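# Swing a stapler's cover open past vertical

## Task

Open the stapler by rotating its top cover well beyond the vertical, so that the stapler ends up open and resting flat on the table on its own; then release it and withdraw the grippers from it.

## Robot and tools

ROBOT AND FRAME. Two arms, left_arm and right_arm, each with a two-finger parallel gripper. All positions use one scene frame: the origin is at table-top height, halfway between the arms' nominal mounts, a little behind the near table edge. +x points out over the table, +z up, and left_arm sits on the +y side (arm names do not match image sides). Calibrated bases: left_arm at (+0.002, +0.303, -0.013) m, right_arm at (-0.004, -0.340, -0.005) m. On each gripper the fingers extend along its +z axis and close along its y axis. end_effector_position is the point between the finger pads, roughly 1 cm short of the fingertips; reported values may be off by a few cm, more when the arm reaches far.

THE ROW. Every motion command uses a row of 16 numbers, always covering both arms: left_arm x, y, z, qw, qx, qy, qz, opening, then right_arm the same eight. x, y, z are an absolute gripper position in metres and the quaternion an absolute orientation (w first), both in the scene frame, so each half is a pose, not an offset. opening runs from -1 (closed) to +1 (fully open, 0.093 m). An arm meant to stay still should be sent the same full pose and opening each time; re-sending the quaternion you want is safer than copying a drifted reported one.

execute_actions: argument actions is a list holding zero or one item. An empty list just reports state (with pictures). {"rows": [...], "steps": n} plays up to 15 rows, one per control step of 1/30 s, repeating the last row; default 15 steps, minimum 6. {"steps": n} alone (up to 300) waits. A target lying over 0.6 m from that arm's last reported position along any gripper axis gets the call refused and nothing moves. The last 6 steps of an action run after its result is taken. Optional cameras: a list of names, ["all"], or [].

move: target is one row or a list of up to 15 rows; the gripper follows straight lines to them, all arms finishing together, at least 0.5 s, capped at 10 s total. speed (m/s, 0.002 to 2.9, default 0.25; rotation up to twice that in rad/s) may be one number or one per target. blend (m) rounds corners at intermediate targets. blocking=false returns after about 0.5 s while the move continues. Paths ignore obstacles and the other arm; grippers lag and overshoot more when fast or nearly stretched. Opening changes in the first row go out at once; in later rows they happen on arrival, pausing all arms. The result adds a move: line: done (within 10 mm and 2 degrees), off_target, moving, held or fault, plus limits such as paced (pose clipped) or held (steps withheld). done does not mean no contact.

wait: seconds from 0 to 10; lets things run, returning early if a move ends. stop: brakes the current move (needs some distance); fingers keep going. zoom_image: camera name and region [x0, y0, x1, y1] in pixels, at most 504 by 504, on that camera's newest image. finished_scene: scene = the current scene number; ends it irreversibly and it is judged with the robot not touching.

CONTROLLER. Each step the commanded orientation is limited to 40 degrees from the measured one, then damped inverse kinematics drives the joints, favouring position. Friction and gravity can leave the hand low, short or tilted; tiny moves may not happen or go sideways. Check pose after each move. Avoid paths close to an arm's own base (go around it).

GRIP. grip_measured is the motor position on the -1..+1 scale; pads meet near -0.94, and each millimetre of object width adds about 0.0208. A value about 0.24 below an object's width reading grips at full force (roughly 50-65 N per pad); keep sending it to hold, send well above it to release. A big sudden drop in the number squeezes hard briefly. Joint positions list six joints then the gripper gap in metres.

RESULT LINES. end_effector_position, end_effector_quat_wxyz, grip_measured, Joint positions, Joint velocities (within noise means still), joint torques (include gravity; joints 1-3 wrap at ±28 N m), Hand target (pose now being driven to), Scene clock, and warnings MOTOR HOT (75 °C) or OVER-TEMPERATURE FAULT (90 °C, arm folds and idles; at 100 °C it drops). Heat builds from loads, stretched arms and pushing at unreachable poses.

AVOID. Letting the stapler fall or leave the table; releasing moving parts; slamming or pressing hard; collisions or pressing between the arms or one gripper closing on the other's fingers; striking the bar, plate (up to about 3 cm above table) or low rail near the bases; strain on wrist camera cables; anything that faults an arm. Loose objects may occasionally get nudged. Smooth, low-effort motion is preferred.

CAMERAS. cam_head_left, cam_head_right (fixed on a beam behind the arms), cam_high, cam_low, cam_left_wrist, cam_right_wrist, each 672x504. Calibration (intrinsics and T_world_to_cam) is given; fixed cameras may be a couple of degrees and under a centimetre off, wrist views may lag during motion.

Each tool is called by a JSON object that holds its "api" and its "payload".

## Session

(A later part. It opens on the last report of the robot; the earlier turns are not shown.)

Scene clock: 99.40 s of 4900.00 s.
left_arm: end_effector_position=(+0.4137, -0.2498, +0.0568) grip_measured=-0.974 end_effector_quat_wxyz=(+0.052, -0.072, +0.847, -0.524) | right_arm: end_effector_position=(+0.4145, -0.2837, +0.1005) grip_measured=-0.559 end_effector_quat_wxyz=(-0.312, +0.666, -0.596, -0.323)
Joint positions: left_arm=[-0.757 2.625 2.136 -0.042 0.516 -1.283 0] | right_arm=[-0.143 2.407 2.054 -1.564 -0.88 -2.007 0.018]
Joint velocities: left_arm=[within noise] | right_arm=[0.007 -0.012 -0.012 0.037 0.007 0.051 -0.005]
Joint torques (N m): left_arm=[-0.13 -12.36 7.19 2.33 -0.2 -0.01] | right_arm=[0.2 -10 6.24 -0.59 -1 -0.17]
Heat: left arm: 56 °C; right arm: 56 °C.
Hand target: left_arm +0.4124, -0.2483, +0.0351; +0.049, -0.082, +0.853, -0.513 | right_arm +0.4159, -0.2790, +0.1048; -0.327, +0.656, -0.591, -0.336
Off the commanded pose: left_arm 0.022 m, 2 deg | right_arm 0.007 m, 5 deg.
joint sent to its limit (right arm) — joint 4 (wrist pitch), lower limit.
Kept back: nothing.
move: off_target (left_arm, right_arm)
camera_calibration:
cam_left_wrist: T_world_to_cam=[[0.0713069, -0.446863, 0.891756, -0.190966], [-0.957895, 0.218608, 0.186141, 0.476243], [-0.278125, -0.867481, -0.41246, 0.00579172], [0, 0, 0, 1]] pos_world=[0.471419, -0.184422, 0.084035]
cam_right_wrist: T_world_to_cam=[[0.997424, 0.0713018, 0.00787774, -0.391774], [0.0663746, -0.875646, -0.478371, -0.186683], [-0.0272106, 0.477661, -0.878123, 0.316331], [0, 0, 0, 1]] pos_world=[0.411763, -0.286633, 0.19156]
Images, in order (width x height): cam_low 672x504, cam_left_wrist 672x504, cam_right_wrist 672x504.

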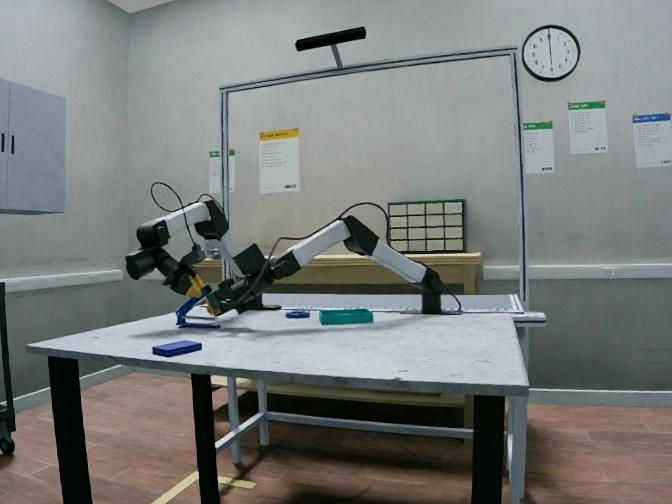

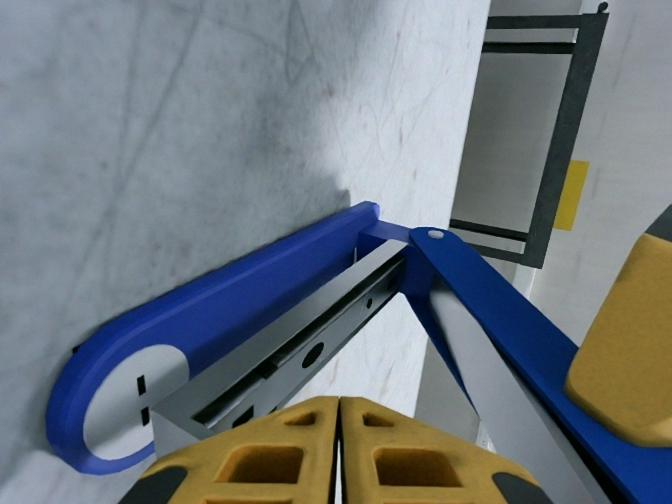

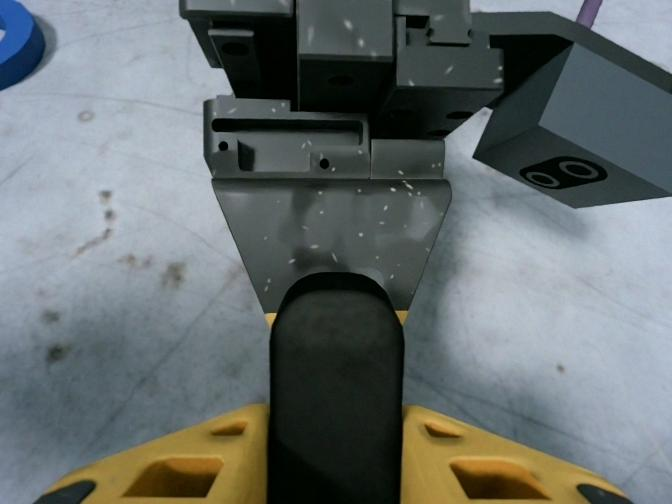

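{"api": "execute_actions", "payload": {"actions": [{"rows":[[0.4131,-0.2495,0.036,0.0492,-0.0818,0.8532,-0.5128,-0.90,0.416,-0.280,0.102,0.314,-0.662,0.578,0.360,-0.56],[0.4132,-0.250,0.037,0.0492,-0.0818,0.8532,-0.5128,-0.85,0.416,-0.281,0.101,0.314,-0.662,0.578,0.360,-0.56],[0.4134,-0.251,0.039,0.0492,-0.0818,0.8532,-0.5128,-0.80,0.416,-0.281,0.101,0.314,-0.662,0.578,0.360,-0.56],[0.4135,-0.252,0.041,0.0492,-0.0818,0.8532,-0.5128,-0.74,0.416,-0.281,0.101,0.314,-0.662,0.578,0.360,-0.56],[0.4136,-0.2525,0.042,0.0492,-0.0818,0.8532,-0.5128,-0.68,0.416,-0.281,0.101,0.314,-0.662,0.578,0.360,-0.56],[0.4137,-0.253,0.043,0.0492,-0.0818,0.8532,-0.5128,-0.62,0.416,-0.281,0.101,0.314,-0.662,0.578,0.360,-0.56],[0.4138,-0.2535,0.044,0.0492,-0.0818,0.8532,-0.5128,-0.56,0.416,-0.281,0.101,0.314,-0.662,0.578,0.360,-0.56],[0.4139,-0.254,0.045,0.0492,-0.0818,0.8532,-0.5128,-0.50,0.416,-0.281,0.101,0.314,-0.662,0.578,0.360,-0.56],[0.4140,-0.255,0.046,0.0492,-0.0818,0.8532,-0.5128,-0.45,0.416,-0.281,0.101,0.314,-0.662,0.578,0.360,-0.56],[0.4142,-0.2555,0.047,0.0492,-0.0818,0.8532,-0.5128,-0.40,0.416,-0.281,0.101,0.314,-0.662,0.578,0.360,-0.56],[0.4143,-0.2559,0.048,0.0492,-0.0818,0.8532,-0.5128,-0.35,0.416,-0.281,0.101,0.314,-0.662,0.578,0.360,-0.56]]}]}}

{"api": "wait", "payload": {"seconds": 0.5, "cameras": ["cam_low","cam_left_wrist","cam_right_wrist"]}}

{"api": "zoom_image", "payload": {"camera": "cam_low", "region": [160, 255, 240, 335]}}

Scene clock: 101.13 s of 4900.00 s.
left_arm: end_effector_position=(+0.4141, -0.2525, +0.0628) grip_measured=-0.488 end_effector_quat_wxyz=(+0.055, -0.067, +0.843, -0.531) | right_arm: end_effector_position=(+0.4146, -0.2862, +0.1024) grip_measured=-0.556 end_effector_quat_wxyz=(-0.322, +0.654, -0.599, -0.332)
Joint positions: left_arm=[-0.759 2.625 2.146 -0.034 0.52 -1.282 0.022] | right_arm=[-0.156 2.413 2.054 -1.578 -0.909 -2.013 0.019]
Joint velocities: left_arm=[-0.012 0.017 0.11 -0.081 0.066 -0.022 0.072] | right_arm=[-0.134 0.007 -0.012 -0.125 -0.242 -0.037 0]
Joint torques (N m): left_arm=[-0.58 -11.75 11.17 1.83 -0.35 -0.09] | right_arm=[1.52 -9.81 6.08 -0.26 -0.35 -0.19]
Heat: left arm: 55 °C; right arm: 56 °C.
joint sent to its limit (right arm) — joint 4 (wrist pitch), lower limit.
Steps of this call (1-43: nothing new was sent; 44-52: this action's first 9). Readings (end_effector_position of left_arm | right_arm):
44: (+0.4139, -0.2499, +0.0570) | (+0.4145, -0.2837, +0.1004)
45: (+0.4139, -0.2499, +0.0570) | (+0.4145, -0.2837, +0.0999)
47: (+0.4142, -0.2502, +0.0578) | (+0.4144, -0.2837, +0.0987)
51: (+0.4141, -0.2521, +0.0615) | (+0.4147, -0.2854, +0.1008)
52: the state above

Scene clock: 101.83 s of 4900.00 s.
left_arm: end_effector_position=(+0.4142, -0.2530, +0.0660) grip_measured=-0.356 end_effector_quat_wxyz=(+0.054, -0.067, +0.844, -0.529) | right_arm: end_effector_position=(+0.4146, -0.2884, +0.1070) grip_measured=-0.556 end_effector_quat_wxyz=(-0.332, +0.641, -0.602, -0.341)
Joint positions: left_arm=[-0.759 2.625 2.163 -0.056 0.52 -1.28 0.028] | right_arm=[-0.169 2.413 2.054 -1.594 -0.938 -2.013 0.018]
Joint velocities: within noise
Joint torques (N m): left_arm=[-0.59 -11.59 11.45 1.9 -0.33 -0.09] | right_arm=[1.96 -10.02 6.05 -0.31 -0.44 -0.2]
Heat: left arm: 55 °C; right arm: 56 °C.
Hand target: left_arm +0.4137, -0.2549, +0.0481; +0.050, -0.082, +0.853, -0.514 | right_arm +0.4156, -0.2808, +0.1008; -0.327, +0.656, -0.591, -0.338
Off the commanded pose: left_arm 0.018 m, 3 deg | right_arm 0.010 m, 5 deg.
joint read past its limit (right arm) — joint 4 (wrist pitch), lower limit.
joint sent to its limit (right arm) — joint 4 (wrist pitch), lower limit.
Steps of this call (1-6: your previous action's last 6; 7-21: nothing new was sent). Readings (end_effector_position of left_arm | right_arm):
1: (+0.4144, -0.2529, +0.0643) | (+0.4147, -0.2872, +0.1038)
2: (+0.4144, -0.2532, +0.0654) | (+0.4148, -0.2881, +0.1050)
4: (+0.4144, -0.2532, +0.0661) | (+0.4148, -0.2885, +0.1068)
8: (+0.4142, -0.2531, +0.0660) | (+0.4146, -0.2884, +0.1069)
21: the state above
camera_calibration:
cam_left_wrist: T_world_to_cam=[[0.0592229, -0.438294, 0.896879, -0.193904], [-0.958345, 0.22651, 0.173975, 0.478556], [-0.279404, -0.869823, -0.406622, 0.0065221], [0, 0, 0, 1]] pos_world=[0.471928, -0.187712, 0.0933041]
cam_right_wrist: T_world_to_cam=[[0.999486, 0.030766, -0.00900255, -0.402313], [0.0212698, -0.846599, -0.531806, -0.154905], [-0.0239831, 0.531341, -0.846819, 0.335019], [0, 0, 0, 1]] pos_world=[0.413436, -0.296774, 0.197699]
Images, in order (width x height): cam_low 672x504, cam_left_wrist 672x504, cam_right_wrist 672x504.

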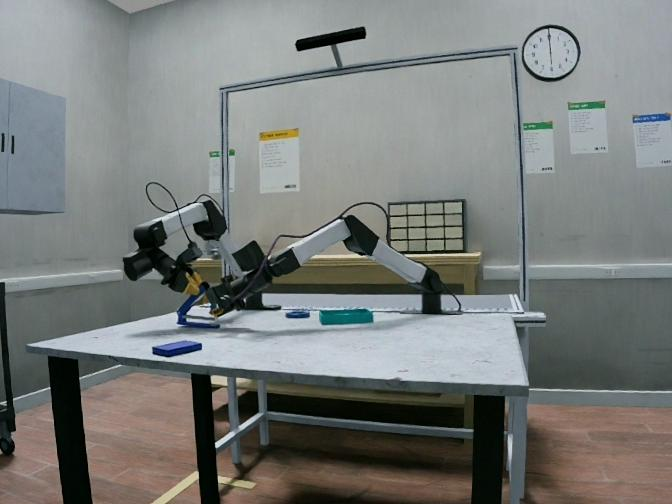

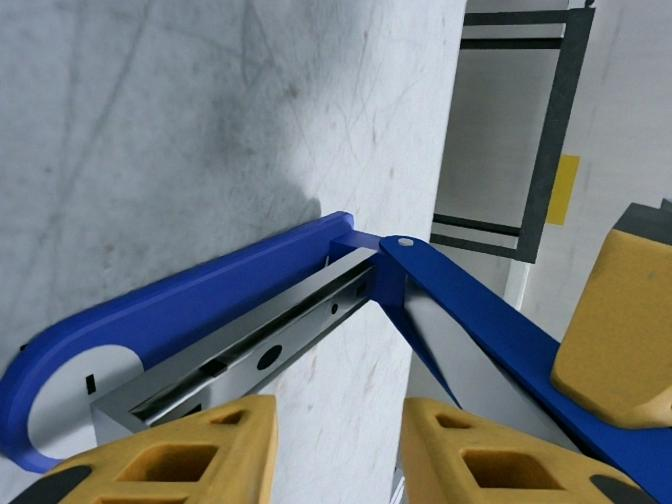

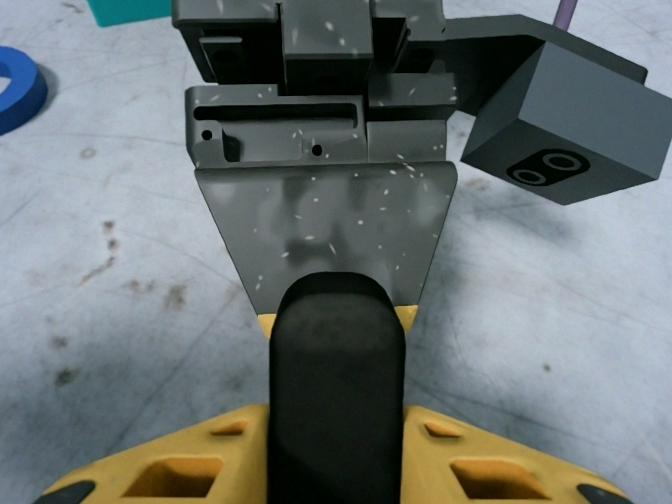

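Scaled by 6.300.

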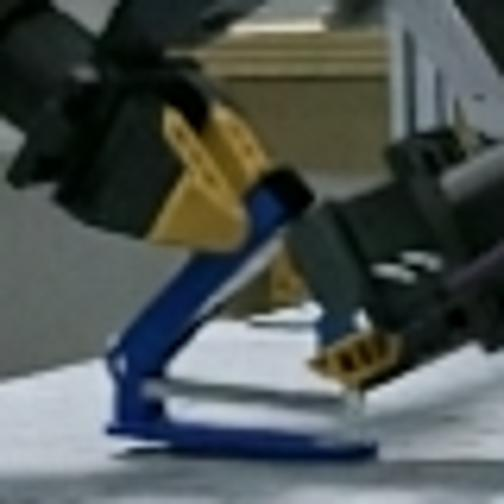

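{"api": "execute_actions", "payload": {"actions": [{"rows":[[0.4143,-0.2565,0.049,0.0492,-0.0818,0.8532,-0.5128,-0.30,0.416,-0.288,0.107,0.329,-0.652,0.5695,0.377,-0.56],[0.4144,-0.257,0.050,0.0492,-0.0818,0.8532,-0.5128,-0.26,0.416,-0.289,0.109,0.329,-0.652,0.5695,0.377,-0.56],[0.4145,-0.2575,0.051,0.0492,-0.0818,0.8532,-0.5128,-0.22,0.416,-0.290,0.110,0.329,-0.652,0.5695,0.377,-0.56],[0.4146,-0.258,0.052,0.0492,-0.0818,0.8532,-0.5128,-0.18,0.416,-0.291,0.111,0.329,-0.652,0.5695,0.377,-0.56],[0.4147,-0.2585,0.053,0.0492,-0.0818,0.8532,-0.5128,-0.14,0.416,-0.293,0.112,0.329,-0.652,0.5695,0.377,-0.56],[0.4148,-0.259,0.054,0.0492,-0.0818,0.8532,-0.5128,-0.10,0.4165,-0.295,0.113,0.329,-0.652,0.5695,0.377,-0.56],[0.4149,-0.2595,0.055,0.0492,-0.0818,0.8532,-0.5128,-0.06,0.417,-0.297,0.114,0.329,-0.652,0.5695,0.377,-0.56],[0.4150,-0.260,0.056,0.0492,-0.0818,0.8532,-0.5128,-0.02,0.417,-0.299,0.115,0.329,-0.652,0.5695,0.377,-0.56],[0.4151,-0.261,0.057,0.0492,-0.0818,0.8532,-0.5128,0.02,0.417,-0.301,0.116,0.329,-0.652,0.5695,0.377,-0.56],[0.4153,-0.262,0.058,0.0492,-0.0818,0.8532,-0.5128,0.06,0.4175,-0.303,0.117,0.329,-0.652,0.5695,0.377,-0.56],[0.4155,-0.263,0.059,0.0492,-0.0818,0.8532,-0.5128,0.12,0.418,-0.304,0.118,0.329,-0.652,0.5695,0.377,-0.56],[0.4157,-0.264,0.060,0.0492,-0.0818,0.8532,-0.5128,0.18,0.418,-0.305,0.119,0.329,-0.652,0.5695,0.377,-0.56],[0.4159,-0.265,0.061,0.0492,-0.0818,0.8532,-0.5128,0.24,0.418,-0.306,0.120,0.329,-0.652,0.5695,0.377,-0.56],[0.416,-0.266,0.062,0.0492,-0.0818,0.8532,-0.5128,0.30,0.418,-0.307,0.121,0.329,-0.652,0.5695,0.377,-0.56]]}]}}

{"api": "wait", "payload": {"seconds": 0.6, "cameras": ["cam_low","cam_left_wrist","cam_right_wrist"]}}

{"api": "zoom_image", "payload": {"camera": "cam_low", "region": [160, 255, 240, 335]}}

Scene clock: 103.50 s of 4900.00 s.
left_arm: end_effector_position=(+0.4161, -0.2555, +0.0738) grip_measured=-0.009 end_effector_quat_wxyz=(+0.057, -0.066, +0.844, -0.530) | right_arm: end_effector_position=(+0.4165, -0.2961, +0.1162) grip_measured=-0.559 end_effector_quat_wxyz=(-0.358, +0.612, -0.610, -0.353)
Joint positions: left_arm=[-0.76 2.632 2.205 -0.089 0.516 -1.278 0.045] | right_arm=[-0.201 2.412 2.05 -1.615 -0.999 -2.014 0.018]
Joint velocities: left_arm=[0.007 0.066 0.247 -0.198 -0.037 -0.007 0.048] | right_arm=[-0.105 -0.051 -0.007 0.022 -0.154 -0.007 -0.006]
Joint torques (N m): left_arm=[-1.03 -11.64 11.4 2.16 -0.32 -0.12] | right_arm=[0.29 -12.36 4.52 -0.12 0.03 -0.33]
Heat: left arm: 54 °C; right arm: 56 °C.
joint read past its limit (right arm) — joint 4 (wrist pitch), lower limit.
joint sent to its limit (right arm) — joint 4 (wrist pitch), lower limit.
Steps of this call (1-41: nothing new was sent; 42-50: this action's first 9). Readings (end_effector_position of left_arm | right_arm):
42: (+0.4142, -0.2531, +0.0663) | (+0.4149, -0.2892, +0.1075)
43: (+0.4144, -0.2533, +0.0674) | (+0.4153, -0.2900, +0.1087)
45: (+0.4148, -0.2537, +0.0691) | (+0.4152, -0.2918, +0.1111)
49: (+0.4154, -0.2552, +0.0728) | (+0.4160, -0.2952, +0.1151)
50: the state above

Scene clock: 104.30 s of 4900.00 s.
left_arm: end_effector_position=(+0.4198, -0.2593, +0.0803) grip_measured=+0.293 end_effector_quat_wxyz=(+0.060, -0.066, +0.844, -0.528) | right_arm: end_effector_position=(+0.4186, -0.3049, +0.1244) grip_measured=-0.556 end_effector_quat_wxyz=(-0.372, +0.601, -0.615, -0.348)
Joint positions: left_arm=[-0.762 2.654 2.276 -0.138 0.508 -1.274 0.059] | right_arm=[-0.225 2.397 2.05 -1.615 -1.018 -2.007 0.019]
Joint velocities: within noise
Joint torques (N m): left_arm=[-1.36 -11.63 11.54 1.96 -0.31 -0.2] | right_arm=[0.68 -12.29 4.94 -0.12 0.01 -0.27]
Heat: left arm: 54 °C; right arm: 56 °C.
Hand target: left_arm +0.4150, -0.2647, +0.0622; +0.051, -0.082, +0.852, -0.514 | right_arm +0.4181, -0.3069, +0.1209; -0.361, +0.633, -0.605, -0.319
Off the commanded pose: left_arm 0.020 m, 3 deg | right_arm 0.004 m, 10 deg.
joint read past its limit (right arm) — joint 4 (wrist pitch), lower limit.
joint sent to its limit (right arm) — joint 4 (wrist pitch), lower limit.
Steps of this call (1-6: your previous action's last 6; 7-24: nothing new was sent). Readings (end_effector_position of left_arm | right_arm):
1: (+0.4166, -0.2558, +0.0746) | (+0.4169, -0.2973, +0.1175)
2: (+0.4172, -0.2565, +0.0757) | (+0.4173, -0.2983, +0.1187)
4: (+0.4184, -0.2575, +0.0784) | (+0.4181, -0.3010, +0.1219)
8: (+0.4199, -0.2591, +0.0805) | (+0.4186, -0.3049, +0.1244)
24: the state above
camera_calibration:
cam_left_wrist: T_world_to_cam=[[0.0513562, -0.440697, 0.896185, -0.207014], [-0.961381, 0.221141, 0.163838, 0.483569], [-0.270386, -0.86999, -0.412321, 0.00511564], [0, 0, 0, 1]] pos_world=[0.476909, -0.193717, 0.108405]
cam_right_wrist: T_world_to_cam=[[0.99844, -0.0554194, -0.00680858, -0.431833], [-0.0485767, -0.802023, -0.595315, -0.109015], [0.0275314, 0.594717, -0.803464, 0.350985], [0, 0, 0, 1]] pos_world=[0.416201, -0.320101, 0.214165]
Images, in order (width x height): cam_low 672x504, cam_left_wrist 672x504, cam_right_wrist 672x504.

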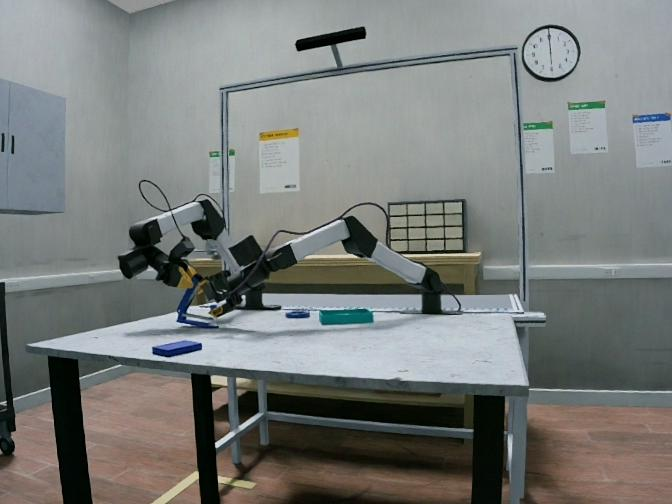

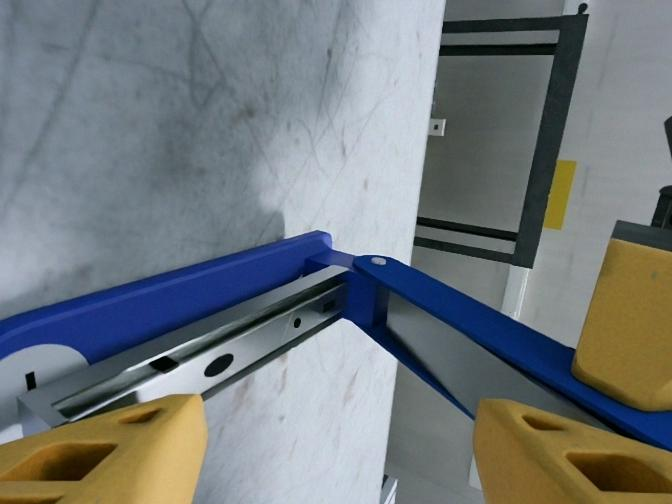

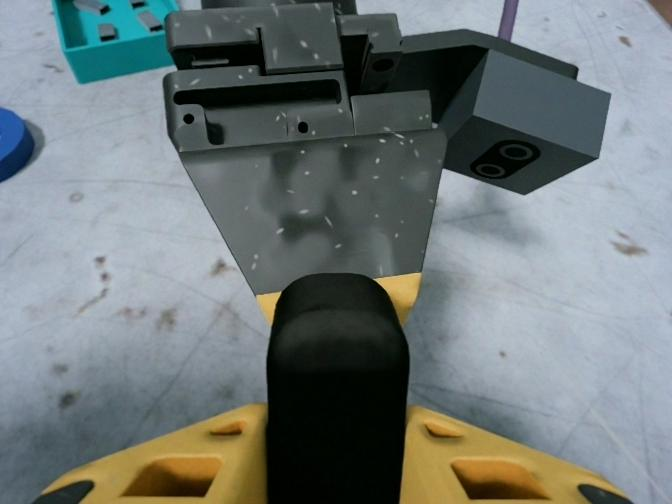

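Scaled by 6.300.

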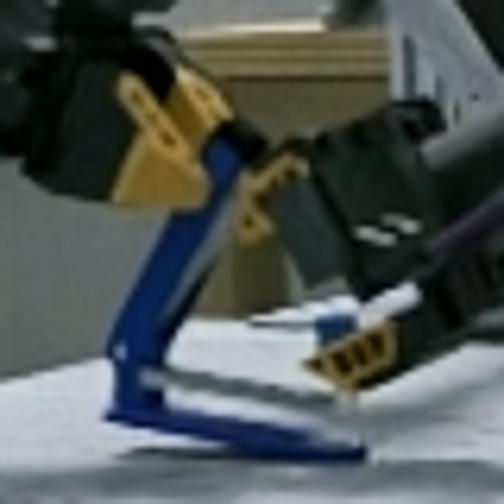

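{"api": "move", "payload": {"target": [0.416,-0.266,0.060,0.0492,-0.0818,0.8532,-0.5128,0.30,0.4195,-0.318,0.105,0.361,-0.633,0.605,0.319,-0.56], "speed": 0.03, "cameras": ["cam_low","cam_left_wrist","cam_right_wrist"]}}

{"api": "zoom_image", "payload": {"camera": "cam_low", "region": [160, 255, 240, 335]}}

Scene clock: 105.57 s of 4900.00 s.
left_arm: end_effector_position=(+0.4206, -0.2611, +0.0803) grip_measured=+0.294 end_effector_quat_wxyz=(+0.065, -0.065, +0.844, -0.528) | right_arm: end_effector_position=(+0.4189, -0.3093, +0.1243) grip_measured=-0.558 end_effector_quat_wxyz=(-0.377, +0.604, -0.613, -0.342)
Joint positions: left_arm=[-0.764 2.661 2.288 -0.138 0.5 -1.272 0.059] | right_arm=[-0.235 2.397 2.05 -1.615 -1.018 -2.027 0.018]
Joint velocities: left_arm=[within noise] | right_arm=[-0.012 -0.022 -0.007 -0.022 0.007 -0.066 -0.004]
Joint torques (N m): left_arm=[-1.03 -11.77 11.18 1.92 -0.21 -0.21] | right_arm=[-0.55 -9.48 5.05 -0.07 0.02 -0.43]
Heat: left arm: 54 °C; right arm: 56 °C.
Hand target: left_arm +0.4154, -0.2650, +0.0602; +0.050, -0.082, +0.853, -0.514 | right_arm +0.4194, -0.3180, +0.1056; -0.362, +0.633, -0.606, -0.319
Off the commanded pose: left_arm 0.021 m, 3 deg | right_arm 0.021 m, 5 deg.
joint read past its limit (right arm) — joint 4 (wrist pitch), lower limit.
Kept back: nothing.
move: off_target (left_arm, right_arm)
camera_calibration:
cam_left_wrist: T_world_to_cam=[[0.0456519, -0.440253, 0.896713, -0.205475], [-0.963402, 0.217953, 0.156054, 0.485426], [-0.264145, -0.871019, -0.41419, 0.000966907], [0, 0, 0, 1]] pos_world=[0.477296, -0.195419, 0.108899]
cam_right_wrist: T_world_to_cam=[[0.998364, -0.0561808, 0.0105852, -0.434785], [-0.0388353, -0.802344, -0.595598, -0.116657], [0.0419542, 0.594213, -0.803213, 0.34731], [0, 0, 0, 1]] pos_world=[0.414972, -0.324401, 0.214085]
Images, in order (width x height): cam_low 672x504, cam_left_wrist 672x504, cam_right_wrist 672x504.

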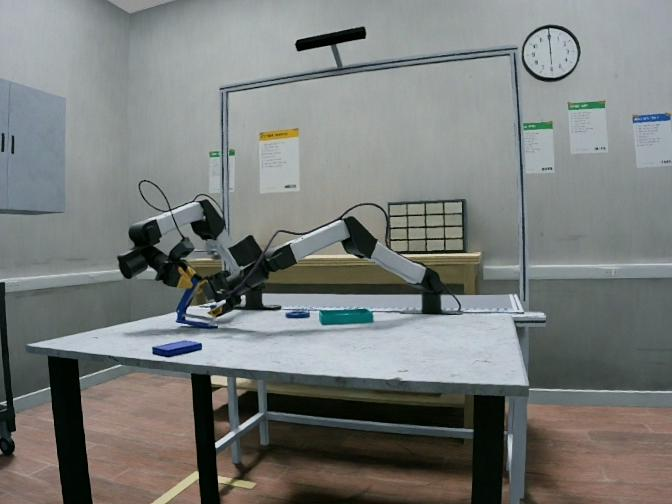

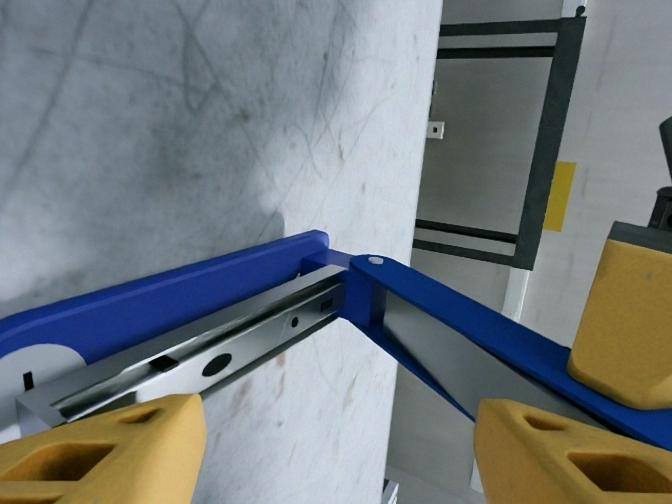

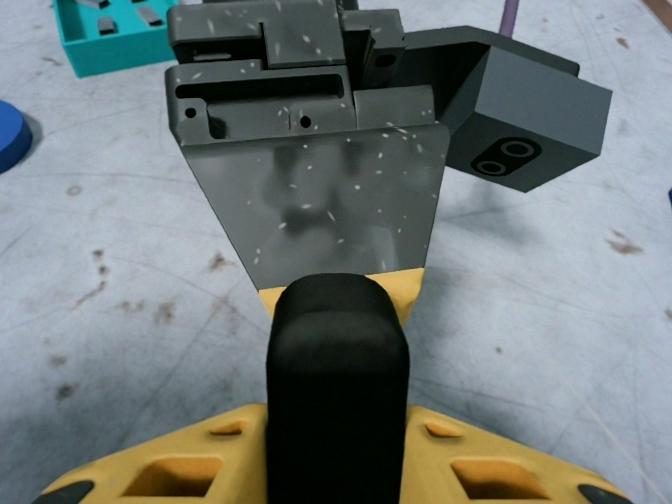

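Scaled by 6.300.

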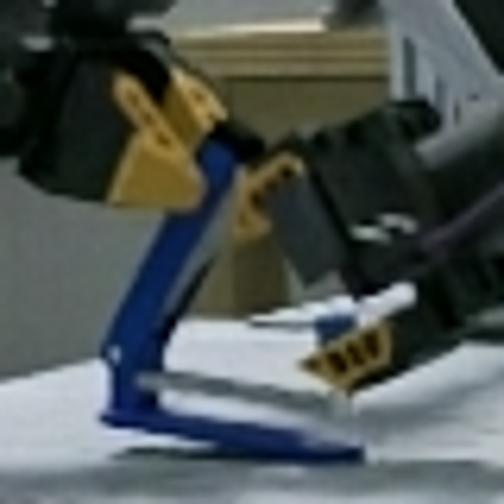

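{"api": "move", "payload": {"target": [0.417,-0.270,0.060,0.0492,-0.0818,0.8532,-0.5128,0.30,0.4195,-0.320,0.090,0.361,-0.633,0.605,0.319,-0.56], "speed": 0.03, "cameras": ["cam_low"]}}

{"api": "zoom_image", "payload": {"camera": "cam_low", "region": [160, 255, 240, 335]}}

Scene clock: 106.60 s of 4900.00 s.
left_arm: end_effector_position=(+0.4209, -0.2640, +0.0790) grip_measured=+0.297 end_effector_quat_wxyz=(+0.059, -0.072, +0.845, -0.526) | right_arm: end_effector_position=(+0.4176, -0.3152, +0.1111) grip_measured=-0.560 end_effector_quat_wxyz=(-0.372, +0.614, -0.611, -0.334)
Joint positions: left_arm=[-0.767 2.683 2.332 -0.168 0.497 -1.287 0.059] | right_arm=[-0.245 2.405 2.024 -1.584 -0.993 -2.051 0.018]
Joint velocities: left_arm=[within noise] | right_arm=[-0.007 -0.012 -0.012 0.007 0.007 0.051 0.006]
Joint torques (N m): left_arm=[-1.07 -11.51 11.64 2.02 -0.22 -0.1] | right_arm=[-0.28 -8.98 4.26 -0.09 -0.21 -0.32]
Heat: left arm: 55 °C; right arm: 56 °C.
Hand target: left_arm +0.4163, -0.2689, +0.0602; +0.050, -0.082, +0.853, -0.513 | right_arm +0.4189, -0.3201, +0.0905; -0.361, +0.633, -0.606, -0.320
Off the commanded pose: left_arm 0.020 m, 2 deg | right_arm 0.022 m, 3 deg.
joint read past its limit (right arm) — joint 4 (wrist pitch), lower limit.
joint sent to its limit (right arm) — joint 6 (wrist roll), lower limit.
Kept back: nothing.
move: off_target (left_arm, right_arm)
Images, in order (width x height): cam_low 672x504.

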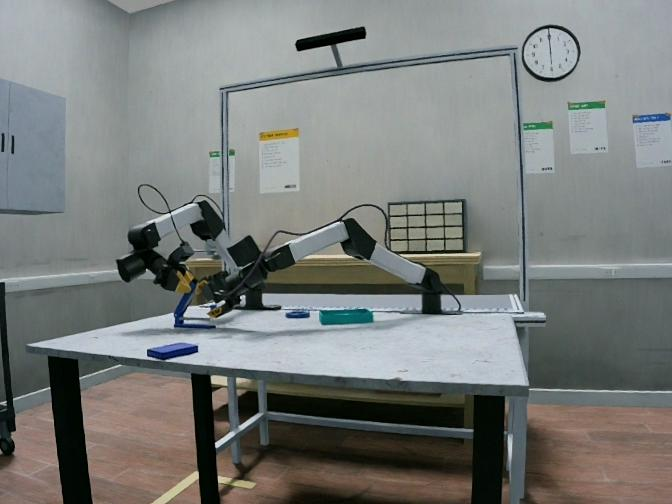

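Scaled by 6.300.

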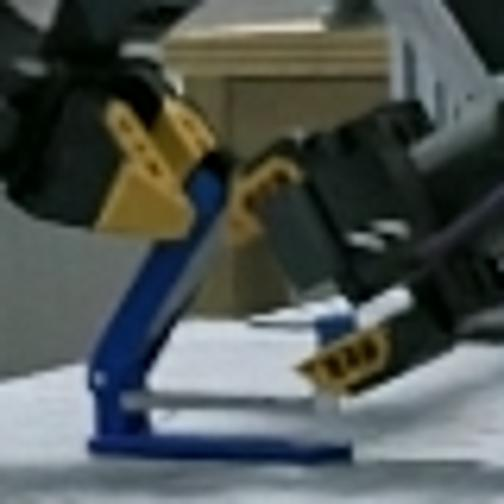

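{"api": "execute_actions", "payload": {"actions": [{"rows":[[0.417,-0.272,0.062,0.0492,-0.0818,0.8532,-0.5128,0.33,0.4195,-0.322,0.094,0.361,-0.633,0.605,0.319,-0.56],[0.417,-0.273,0.063,0.0492,-0.0818,0.8532,-0.5128,0.36,0.4195,-0.323,0.096,0.361,-0.633,0.605,0.319,-0.56],[0.417,-0.274,0.064,0.0492,-0.0818,0.8532,-0.5128,0.39,0.4195,-0.324,0.098,0.361,-0.633,0.605,0.319,-0.56],[0.4175,-0.275,0.064,0.0492,-0.0818,0.8532,-0.5128,0.42,0.42,-0.325,0.100,0.361,-0.633,0.605,0.319,-0.56],[0.4175,-0.276,0.065,0.0492,-0.0818,0.8532,-0.5128,0.45,0.42,-0.327,0.101,0.361,-0.633,0.605,0.319,-0.56],[0.418,-0.277,0.066,0.0492,-0.0818,0.8532,-0.5128,0.48,0.42,-0.328,0.102,0.361,-0.633,0.605,0.319,-0.56],[0.418,-0.278,0.066,0.0492,-0.0818,0.8532,-0.5128,0.51,0.42,-0.330,0.103,0.361,-0.633,0.605,0.319,-0.56],[0.418,-0.279,0.067,0.0492,-0.0818,0.8532,-0.5128,0.54,0.4205,-0.331,0.104,0.361,-0.633,0.605,0.319,-0.56],[0.4185,-0.280,0.068,0.0492,-0.0818,0.8532,-0.5128,0.57,0.4205,-0.332,0.105,0.361,-0.633,0.605,0.319,-0.56],[0.419,-0.281,0.069,0.0492,-0.0818,0.8532,-0.5128,0.60,0.421,-0.333,0.106,0.361,-0.633,0.605,0.319,-0.56],[0.419,-0.282,0.070,0.0492,-0.0818,0.8532,-0.5128,0.63,0.421,-0.334,0.107,0.361,-0.633,0.605,0.319,-0.56],[0.419,-0.283,0.070,0.0492,-0.0818,0.8532,-0.5128,0.66,0.421,-0.335,0.107,0.361,-0.633,0.605,0.319,-0.56],[0.4195,-0.284,0.071,0.0492,-0.0818,0.8532,-0.5128,0.69,0.4215,-0.336,0.108,0.361,-0.633,0.605,0.319,-0.56],[0.4195,-0.285,0.071,0.0492,-0.0818,0.8532,-0.5128,0.72,0.4215,-0.337,0.109,0.361,-0.633,0.605,0.319,-0.56],[0.420,-0.286,0.072,0.0492,-0.0818,0.8532,-0.5128,0.75,0.422,-0.338,0.110,0.361,-0.633,0.605,0.319,-0.56]]}]}}

{"api": "wait", "payload": {"seconds": 0.7, "cameras": ["cam_low","cam_left_wrist","cam_right_wrist"]}}

{"api": "zoom_image", "payload": {"camera": "cam_low", "region": [150, 255, 230, 335]}}

Scene clock: 107.73 s of 4900.00 s.
left_arm: end_effector_position=(+0.4237, -0.2695, +0.0838) grip_measured=+0.548 end_effector_quat_wxyz=(+0.058, -0.072, +0.844, -0.527) | right_arm: end_effector_position=(+0.4179, -0.3237, +0.1143) grip_measured=-0.556 end_effector_quat_wxyz=(-0.378, +0.605, -0.617, -0.333)
Joint positions: left_arm=[-0.77 2.724 2.427 -0.219 0.498 -1.291 0.071] | right_arm=[-0.266 2.405 2.032 -1.598 -0.999 -2.052 0.018]
Joint velocities: left_arm=[-0.017 0.203 0.452 -0.198 -0.037 0.037 0.039] | right_arm=[-0.085 -0.012 0.056 -0.081 -0.007 -0.095 0]
Joint torques (N m): left_arm=[-1.77 -12 11.43 2.29 -0.3 -0.1] | right_arm=[0.06 -9.76 7.47 -0.29 0 -0.3]
Heat: left arm: 55 °C; right arm: 56 °C.
joint read past its limit (right arm) — joint 4 (wrist pitch), lower limit.
joint sent to its limit (right arm) — joint 4 (wrist pitch), lower limit; joint 6 (wrist roll), lower limit.
Steps of this call (1-25: nothing new was sent; 26-34: this action's first 9). Readings (end_effector_position of left_arm | right_arm):
26: (+0.4209, -0.2641, +0.0792) | (+0.4177, -0.3153, +0.1111)
27: (+0.4211, -0.2643, +0.0793) | (+0.4178, -0.3159, +0.1112)
29: (+0.4216, -0.2653, +0.0804) | (+0.4179, -0.3178, +0.1120)
33: (+0.4234, -0.2685, +0.0830) | (+0.4179, -0.3224, +0.1140)
34: the state above

Scene clock: 108.63 s of 4900.00 s.
left_arm: end_effector_position=(+0.4274, -0.2760, +0.0874) grip_measured=+0.746 end_effector_quat_wxyz=(+0.059, -0.077, +0.844, -0.528) | right_arm: end_effector_position=(+0.4185, -0.3335, +0.1152) grip_measured=-0.560 end_effector_quat_wxyz=(-0.379, +0.602, -0.623, -0.326)
Joint positions: left_arm=[-0.774 2.785 2.561 -0.287 0.487 -1.303 0.081] | right_arm=[-0.287 2.405 2.042 -1.602 -0.99 -2.054 0.018]
Joint velocities: within noise
Joint torques (N m): left_arm=[-1.94 -12.37 11.64 2.04 -0.28 -0.07] | right_arm=[0.16 -10.43 7.25 -0.24 -0.12 -0.26]
Heat: left arm: 55 °C; right arm: 56 °C.
Hand target: left_arm +0.4185, -0.2842, +0.0722; +0.053, -0.083, +0.850, -0.517 | right_arm +0.4219, -0.3380, +0.1100; -0.369, +0.627, -0.615, -0.302
Off the commanded pose: left_arm 0.020 m, 2 deg | right_arm 0.008 m, 5 deg.
joint read past its limit (right arm) — joint 4 (wrist pitch), lower limit.
joint sent to its limit (right arm) — joint 4 (wrist pitch), lower limit.
Steps of this call (1-6: your previous action's last 6; 7-27: nothing new was sent). Readings (end_effector_position of left_arm | right_arm):
1: (+0.4242, -0.2704, +0.0847) | (+0.4180, -0.3249, +0.1146)
2: (+0.4248, -0.2712, +0.0851) | (+0.4181, -0.3263, +0.1148)
4: (+0.4257, -0.2729, +0.0862) | (+0.4182, -0.3286, +0.1151)
8: (+0.4274, -0.2757, +0.0873) | (+0.4185, -0.3330, +0.1153)
27: the state above
camera_calibration:
cam_left_wrist: T_world_to_cam=[[0.0726565, -0.43854, 0.89577, -0.229567], [-0.962699, 0.203871, 0.177894, 0.488053], [-0.260635, -0.875282, -0.40737, -0.0105712], [0, 0, 0, 1]] pos_world=[0.483773, -0.209427, 0.114511]
cam_right_wrist: T_world_to_cam=[[0.996104, -0.0844956, 0.0252637, -0.445808], [-0.0544965, -0.814955, -0.576956, -0.14127], [0.069339, 0.573331, -0.816385, 0.337497], [0, 0, 0, 1]] pos_world=[0.412971, -0.346295, 0.205284]
Images, in order (width x height): cam_low 672x504, cam_left_wrist 672x504, cam_right_wrist 672x504.

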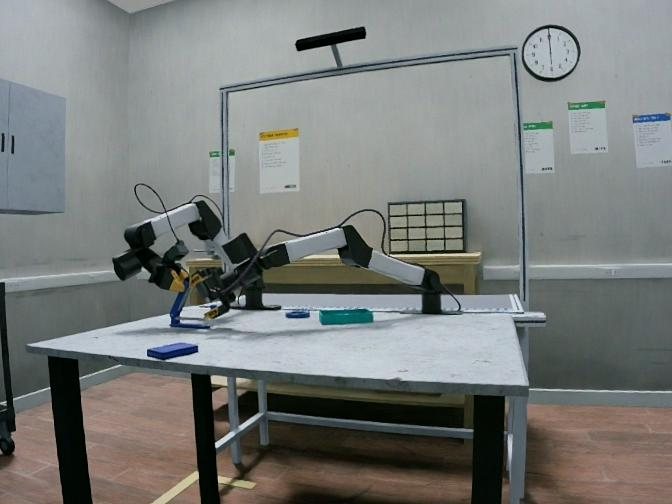

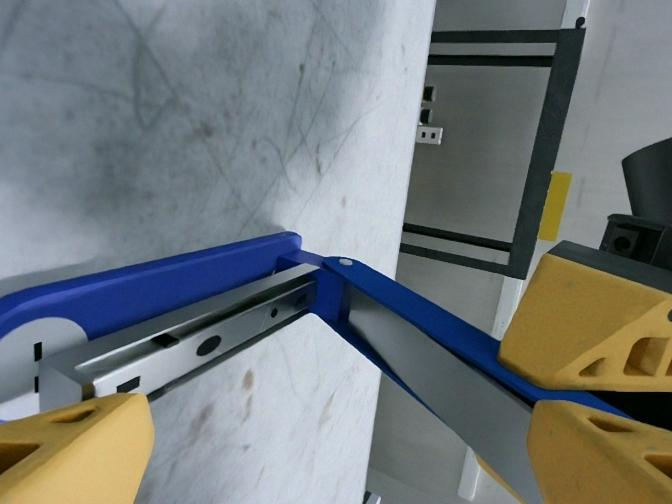

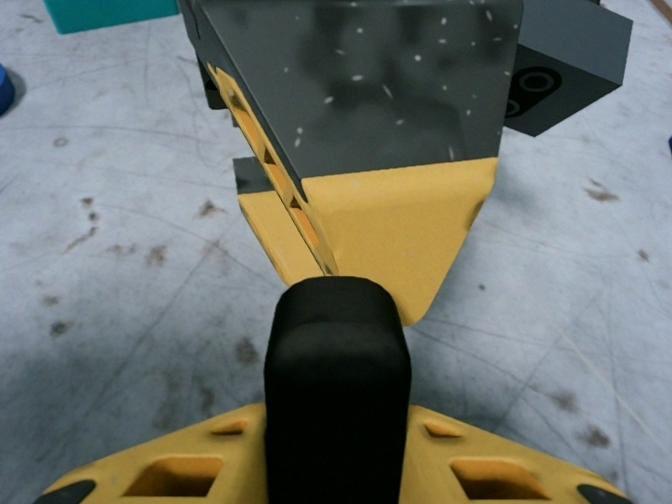

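Scaled by 6.300.

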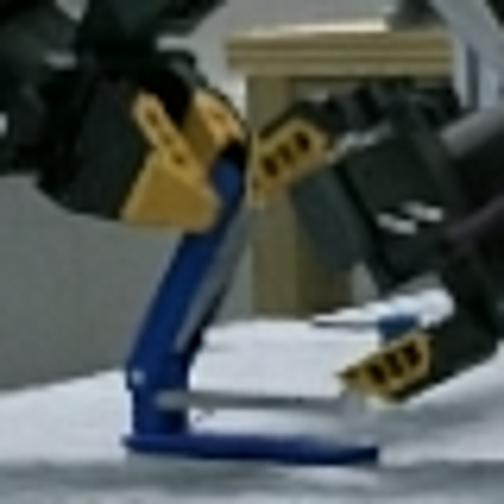

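{"api": "move", "payload": {"target": [[0.408,-0.284,0.074,0.0492,-0.0818,0.8532,-0.5128,0.75,0.422,-0.338,0.110,0.361,-0.633,0.605,0.319,-0.56]], "speed": 0.03, "cameras": ["cam_left_wrist","cam_right_wrist","cam_low"]}}

{"api": "zoom_image", "payload": {"camera": "cam_low", "region": [150, 255, 230, 335]}}

Scene clock: 109.97 s of 4900.00 s.
left_arm: end_effector_position=(+0.4269, -0.2758, +0.0856) grip_measured=+0.746 end_effector_quat_wxyz=(+0.062, -0.079, +0.844, -0.527) | right_arm: end_effector_position=(+0.4185, -0.3335, +0.1152) grip_measured=-0.557 end_effector_quat_wxyz=(-0.379, +0.602, -0.623, -0.326)
Joint positions: left_arm=[-0.777 2.774 2.532 -0.269 0.478 -1.303 0.081] | right_arm=[-0.287 2.405 2.042 -1.602 -0.99 -2.054 0.018]
Joint velocities: within noise
Joint torques (N m): left_arm=[-2.92 -15.61 6.08 2.08 -0.23 -0.07] | right_arm=[0.13 -10.48 7.35 -0.27 -0.1 -0.26]
Heat: left arm: 56 °C; right arm: 55 °C.
Hand target: left_arm +0.4083, -0.2839, +0.0741; +0.049, -0.081, +0.854, -0.512 | right_arm +0.4219, -0.3379, +0.1100; -0.369, +0.627, -0.615, -0.302
Off the commanded pose: left_arm 0.024 m, 2 deg | right_arm 0.008 m, 5 deg.
joint read past its limit (right arm) — joint 4 (wrist pitch), lower limit.
joint sent to its limit (right arm) — joint 4 (wrist pitch), lower limit.
Kept back: nothing.
move: off_target (left_arm, right_arm)
camera_calibration:
cam_left_wrist: T_world_to_cam=[[0.071458, -0.440035, 0.895133, -0.22782], [-0.964487, 0.198299, 0.174476, 0.487311], [-0.254279, -0.875812, -0.410239, -0.0138729], [0, 0, 0, 1]] pos_world=[0.482757, -0.209032, 0.113214]
cam_right_wrist: T_world_to_cam=[[0.996104, -0.0844956, 0.0252637, -0.445808], [-0.0544965, -0.814955, -0.576956, -0.14127], [0.069339, 0.573331, -0.816385, 0.337497], [0, 0, 0, 1]] pos_world=[0.412971, -0.346295, 0.205284]
Images, in order (width x height): cam_low 672x504, cam_left_wrist 672x504, cam_right_wrist 672x504.

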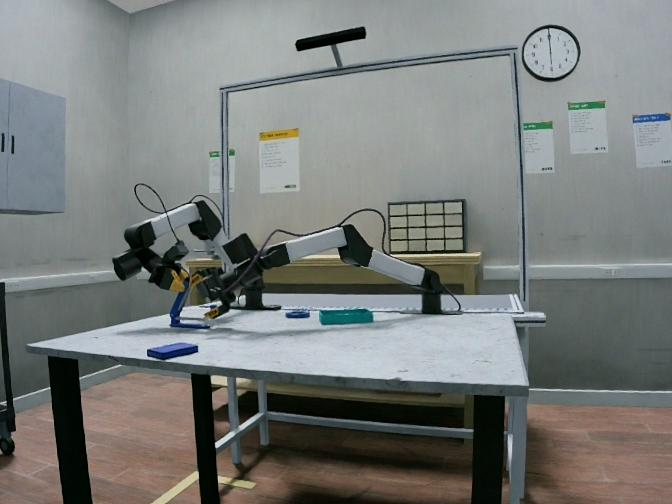

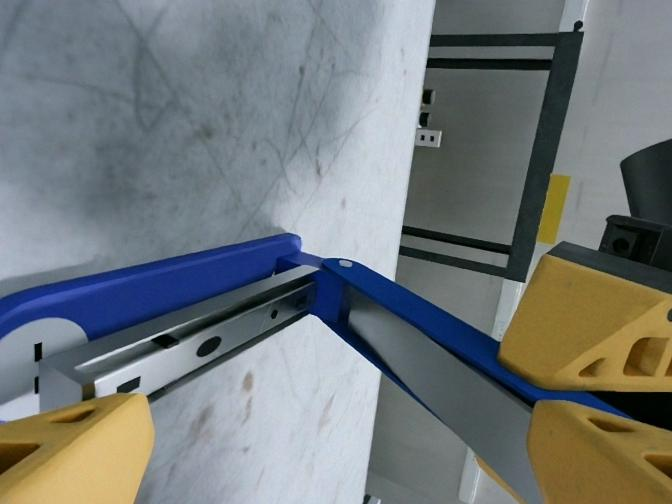

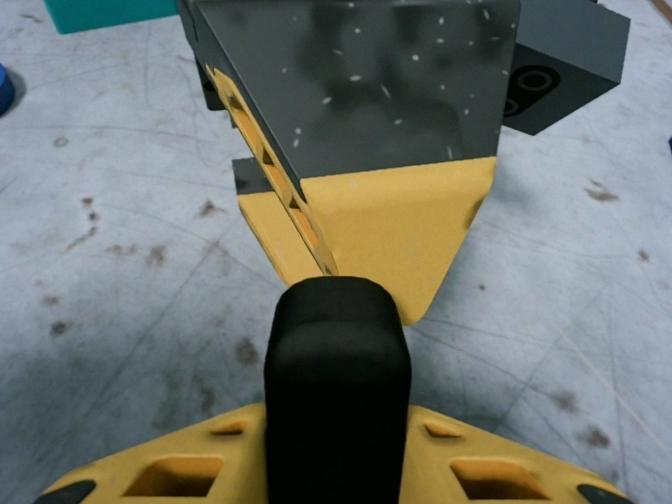

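Scaled by 6.300.

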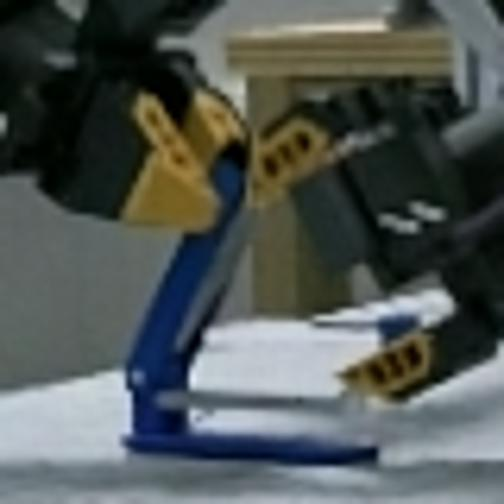

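{"api": "execute_actions", "payload": {"actions": [{"rows":[[0.409,-0.285,0.072,0.0492,-0.0818,0.8532,-0.5128,0.77,0.422,-0.340,0.111,0.361,-0.633,0.605,0.319,-0.56],[0.409,-0.286,0.072,0.0492,-0.0818,0.8532,-0.5128,0.79,0.422,-0.342,0.112,0.361,-0.633,0.605,0.319,-0.56],[0.409,-0.287,0.072,0.0492,-0.0818,0.8532,-0.5128,0.81,0.422,-0.344,0.112,0.361,-0.633,0.605,0.319,-0.56],[0.409,-0.288,0.073,0.0492,-0.0818,0.8532,-0.5128,0.83,0.422,-0.346,0.113,0.361,-0.633,0.605,0.319,-0.56],[0.409,-0.289,0.073,0.0492,-0.0818,0.8532,-0.5128,0.85,0.4225,-0.348,0.113,0.361,-0.633,0.605,0.319,-0.56],[0.410,-0.290,0.073,0.0492,-0.0818,0.8532,-0.5128,0.87,0.4225,-0.350,0.113,0.361,-0.633,0.605,0.319,-0.56],[0.410,-0.291,0.074,0.0492,-0.0818,0.8532,-0.5128,0.88,0.423,-0.352,0.113,0.361,-0.633,0.605,0.319,-0.56],[0.410,-0.292,0.074,0.0492,-0.0818,0.8532,-0.5128,0.89,0.423,-0.354,0.113,0.361,-0.633,0.605,0.319,-0.56],[0.410,-0.293,0.074,0.0492,-0.0818,0.8532,-0.5128,0.90,0.4235,-0.356,0.113,0.361,-0.633,0.605,0.319,-0.56],[0.411,-0.294,0.075,0.0492,-0.0818,0.8532,-0.5128,0.91,0.424,-0.358,0.113,0.361,-0.633,0.605,0.319,-0.56],[0.411,-0.295,0.075,0.0492,-0.0818,0.8532,-0.5128,0.92,0.424,-0.360,0.113,0.361,-0.633,0.605,0.319,-0.56],[0.411,-0.296,0.075,0.0492,-0.0818,0.8532,-0.5128,0.93,0.424,-0.362,0.113,0.361,-0.633,0.605,0.319,-0.56]]}]}}

{"api": "wait", "payload": {"seconds": 0.7, "cameras": ["cam_low","cam_left_wrist","cam_right_wrist"]}}

{"api": "zoom_image", "payload": {"camera": "cam_low", "region": [150, 255, 230, 335]}}

Scene clock: 111.23 s of 4900.00 s.
left_arm: end_effector_position=(+0.4266, -0.2788, +0.0898) grip_measured=+0.891 end_effector_quat_wxyz=(+0.068, -0.082, +0.843, -0.527) | right_arm: end_effector_position=(+0.4185, -0.3420, +0.1157) grip_measured=-0.556 end_effector_quat_wxyz=(-0.381, +0.599, -0.627, -0.320)
Joint positions: left_arm=[-0.784 2.779 2.556 -0.28 0.46 -1.309 0.088] | right_arm=[-0.306 2.405 2.048 -1.605 -0.984 -2.059 0.019]
Joint velocities: left_arm=[-0.085 0.134 0.295 -0.168 -0.095 -0.125 0.014] | right_arm=[-0.066 0.012 0.022 -0.051 0.051 -0.066 0]
Joint torques (N m): left_arm=[-2.65 -12.64 11.55 2 0 -0.02] | right_arm=[-1.21 -10.66 7.75 -0.15 -0.34 -0.28]
Heat: left arm: 57 °C; right arm: 55 °C.
joint read past its limit (right arm) — joint 4 (wrist pitch), lower limit.
joint sent to its limit (right arm) — joint 4 (wrist pitch), lower limit; joint 6 (wrist roll), lower limit.
Steps of this call (1-29: nothing new was sent; 30-38: this action's first 9). Readings (end_effector_position of left_arm | right_arm):
30: (+0.4269, -0.2758, +0.0856) | (+0.4185, -0.3335, +0.1152)
31: (+0.4269, -0.2758, +0.0857) | (+0.4185, -0.3338, +0.1152)
33: (+0.4269, -0.2761, +0.0859) | (+0.4185, -0.3353, +0.1152)
37: (+0.4268, -0.2780, +0.0897) | (+0.4186, -0.3408, +0.1157)
38: the state above

Scene clock: 112.13 s of 4900.00 s.
left_arm: end_effector_position=(+0.4241, -0.2885, +0.0917) grip_measured=+0.927 end_effector_quat_wxyz=(+0.071, -0.083, +0.841, -0.529) | right_arm: end_effector_position=(+0.4175, -0.3525, +0.1146) grip_measured=-0.556 end_effector_quat_wxyz=(-0.377, +0.601, -0.633, -0.311)
Joint positions: left_arm=[-0.799 2.837 2.673 -0.327 0.442 -1.32 0.09] | right_arm=[-0.326 2.405 2.057 -1.609 -0.962 -2.065 0.019]
Joint velocities: within noise
Joint torques (N m): left_arm=[-1.7 -12.79 11.51 1.83 0.01 -0.02] | right_arm=[-0.81 -10.7 7.73 -0.2 -0.22 -0.18]
Heat: left arm: 57 °C; right arm: 55 °C.
Hand target: left_arm +0.4105, -0.2949, +0.0751; +0.052, -0.083, +0.851, -0.516 | right_arm +0.4238, -0.3618, +0.1129; -0.376, +0.620, -0.628, -0.282
Off the commanded pose: left_arm 0.022 m, 3 deg | right_arm 0.012 m, 5 deg.
joint read past its limit (right arm) — joint 4 (wrist pitch), lower limit.
joint sent to its limit (right arm) — joint 4 (wrist pitch), lower limit; joint 6 (wrist roll), lower limit.
Steps of this call (1-6: your previous action's last 6; 7-27: nothing new was sent). Readings (end_effector_position of left_arm | right_arm):
1: (+0.4264, -0.2801, +0.0898) | (+0.4185, -0.3433, +0.1157)
2: (+0.4262, -0.2814, +0.0901) | (+0.4184, -0.3450, +0.1155)
4: (+0.4255, -0.2853, +0.0916) | (+0.4181, -0.3483, +0.1151)
8: (+0.4244, -0.2889, +0.0917) | (+0.4176, -0.3524, +0.1146)
27: the state above
camera_calibration:
cam_left_wrist: T_world_to_cam=[[0.0689983, -0.43345, 0.898532, -0.235893], [-0.969535, 0.183063, 0.16276, 0.484969], [-0.235036, -0.882388, -0.407614, -0.0334455], [0, 0, 0, 1]] pos_world=[0.478609, -0.22054, 0.119392]
cam_right_wrist: T_world_to_cam=[[0.993655, -0.106897, 0.0349596, -0.454409], [-0.0696287, -0.828801, -0.555194, -0.158303], [0.088323, 0.549237, -0.830986, 0.33319], [0, 0, 0, 1]] pos_world=[0.411075, -0.362777, 0.204873]
Images, in order (width x height): cam_low 672x504, cam_left_wrist 672x504, cam_right_wrist 672x504.

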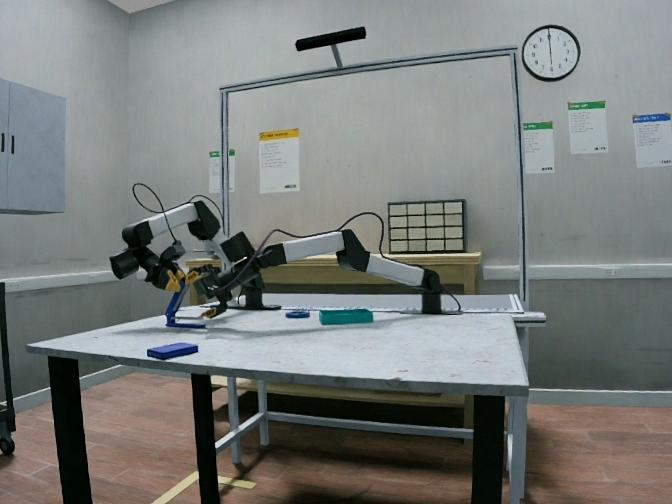

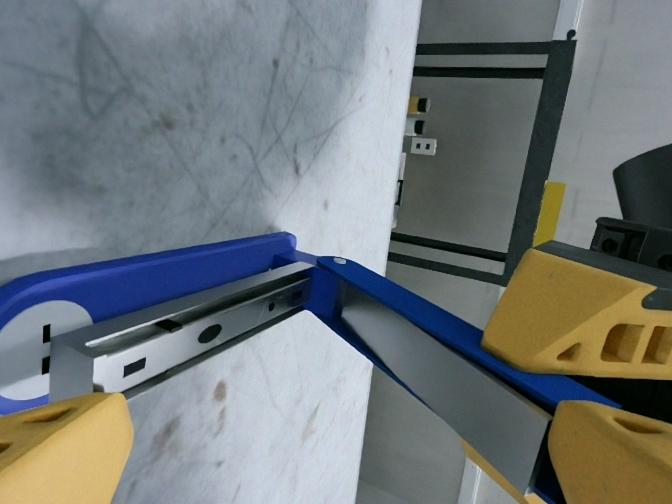

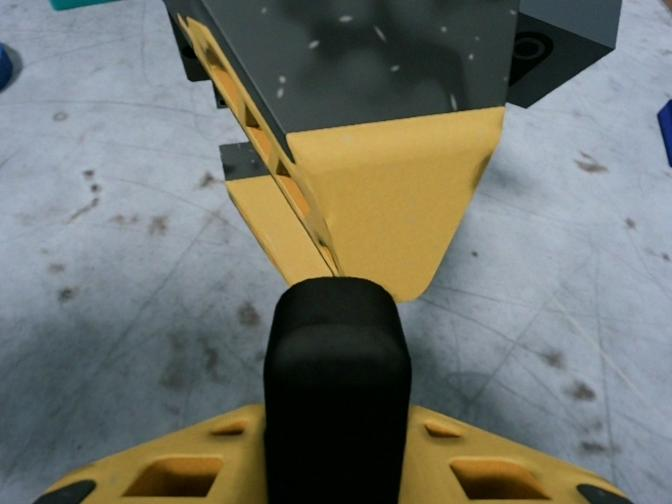

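Scaled by 6.300.

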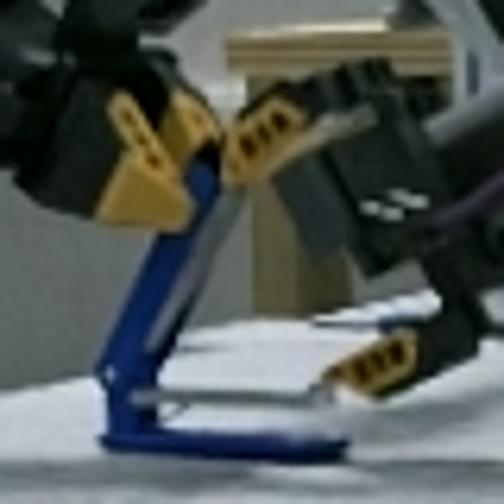

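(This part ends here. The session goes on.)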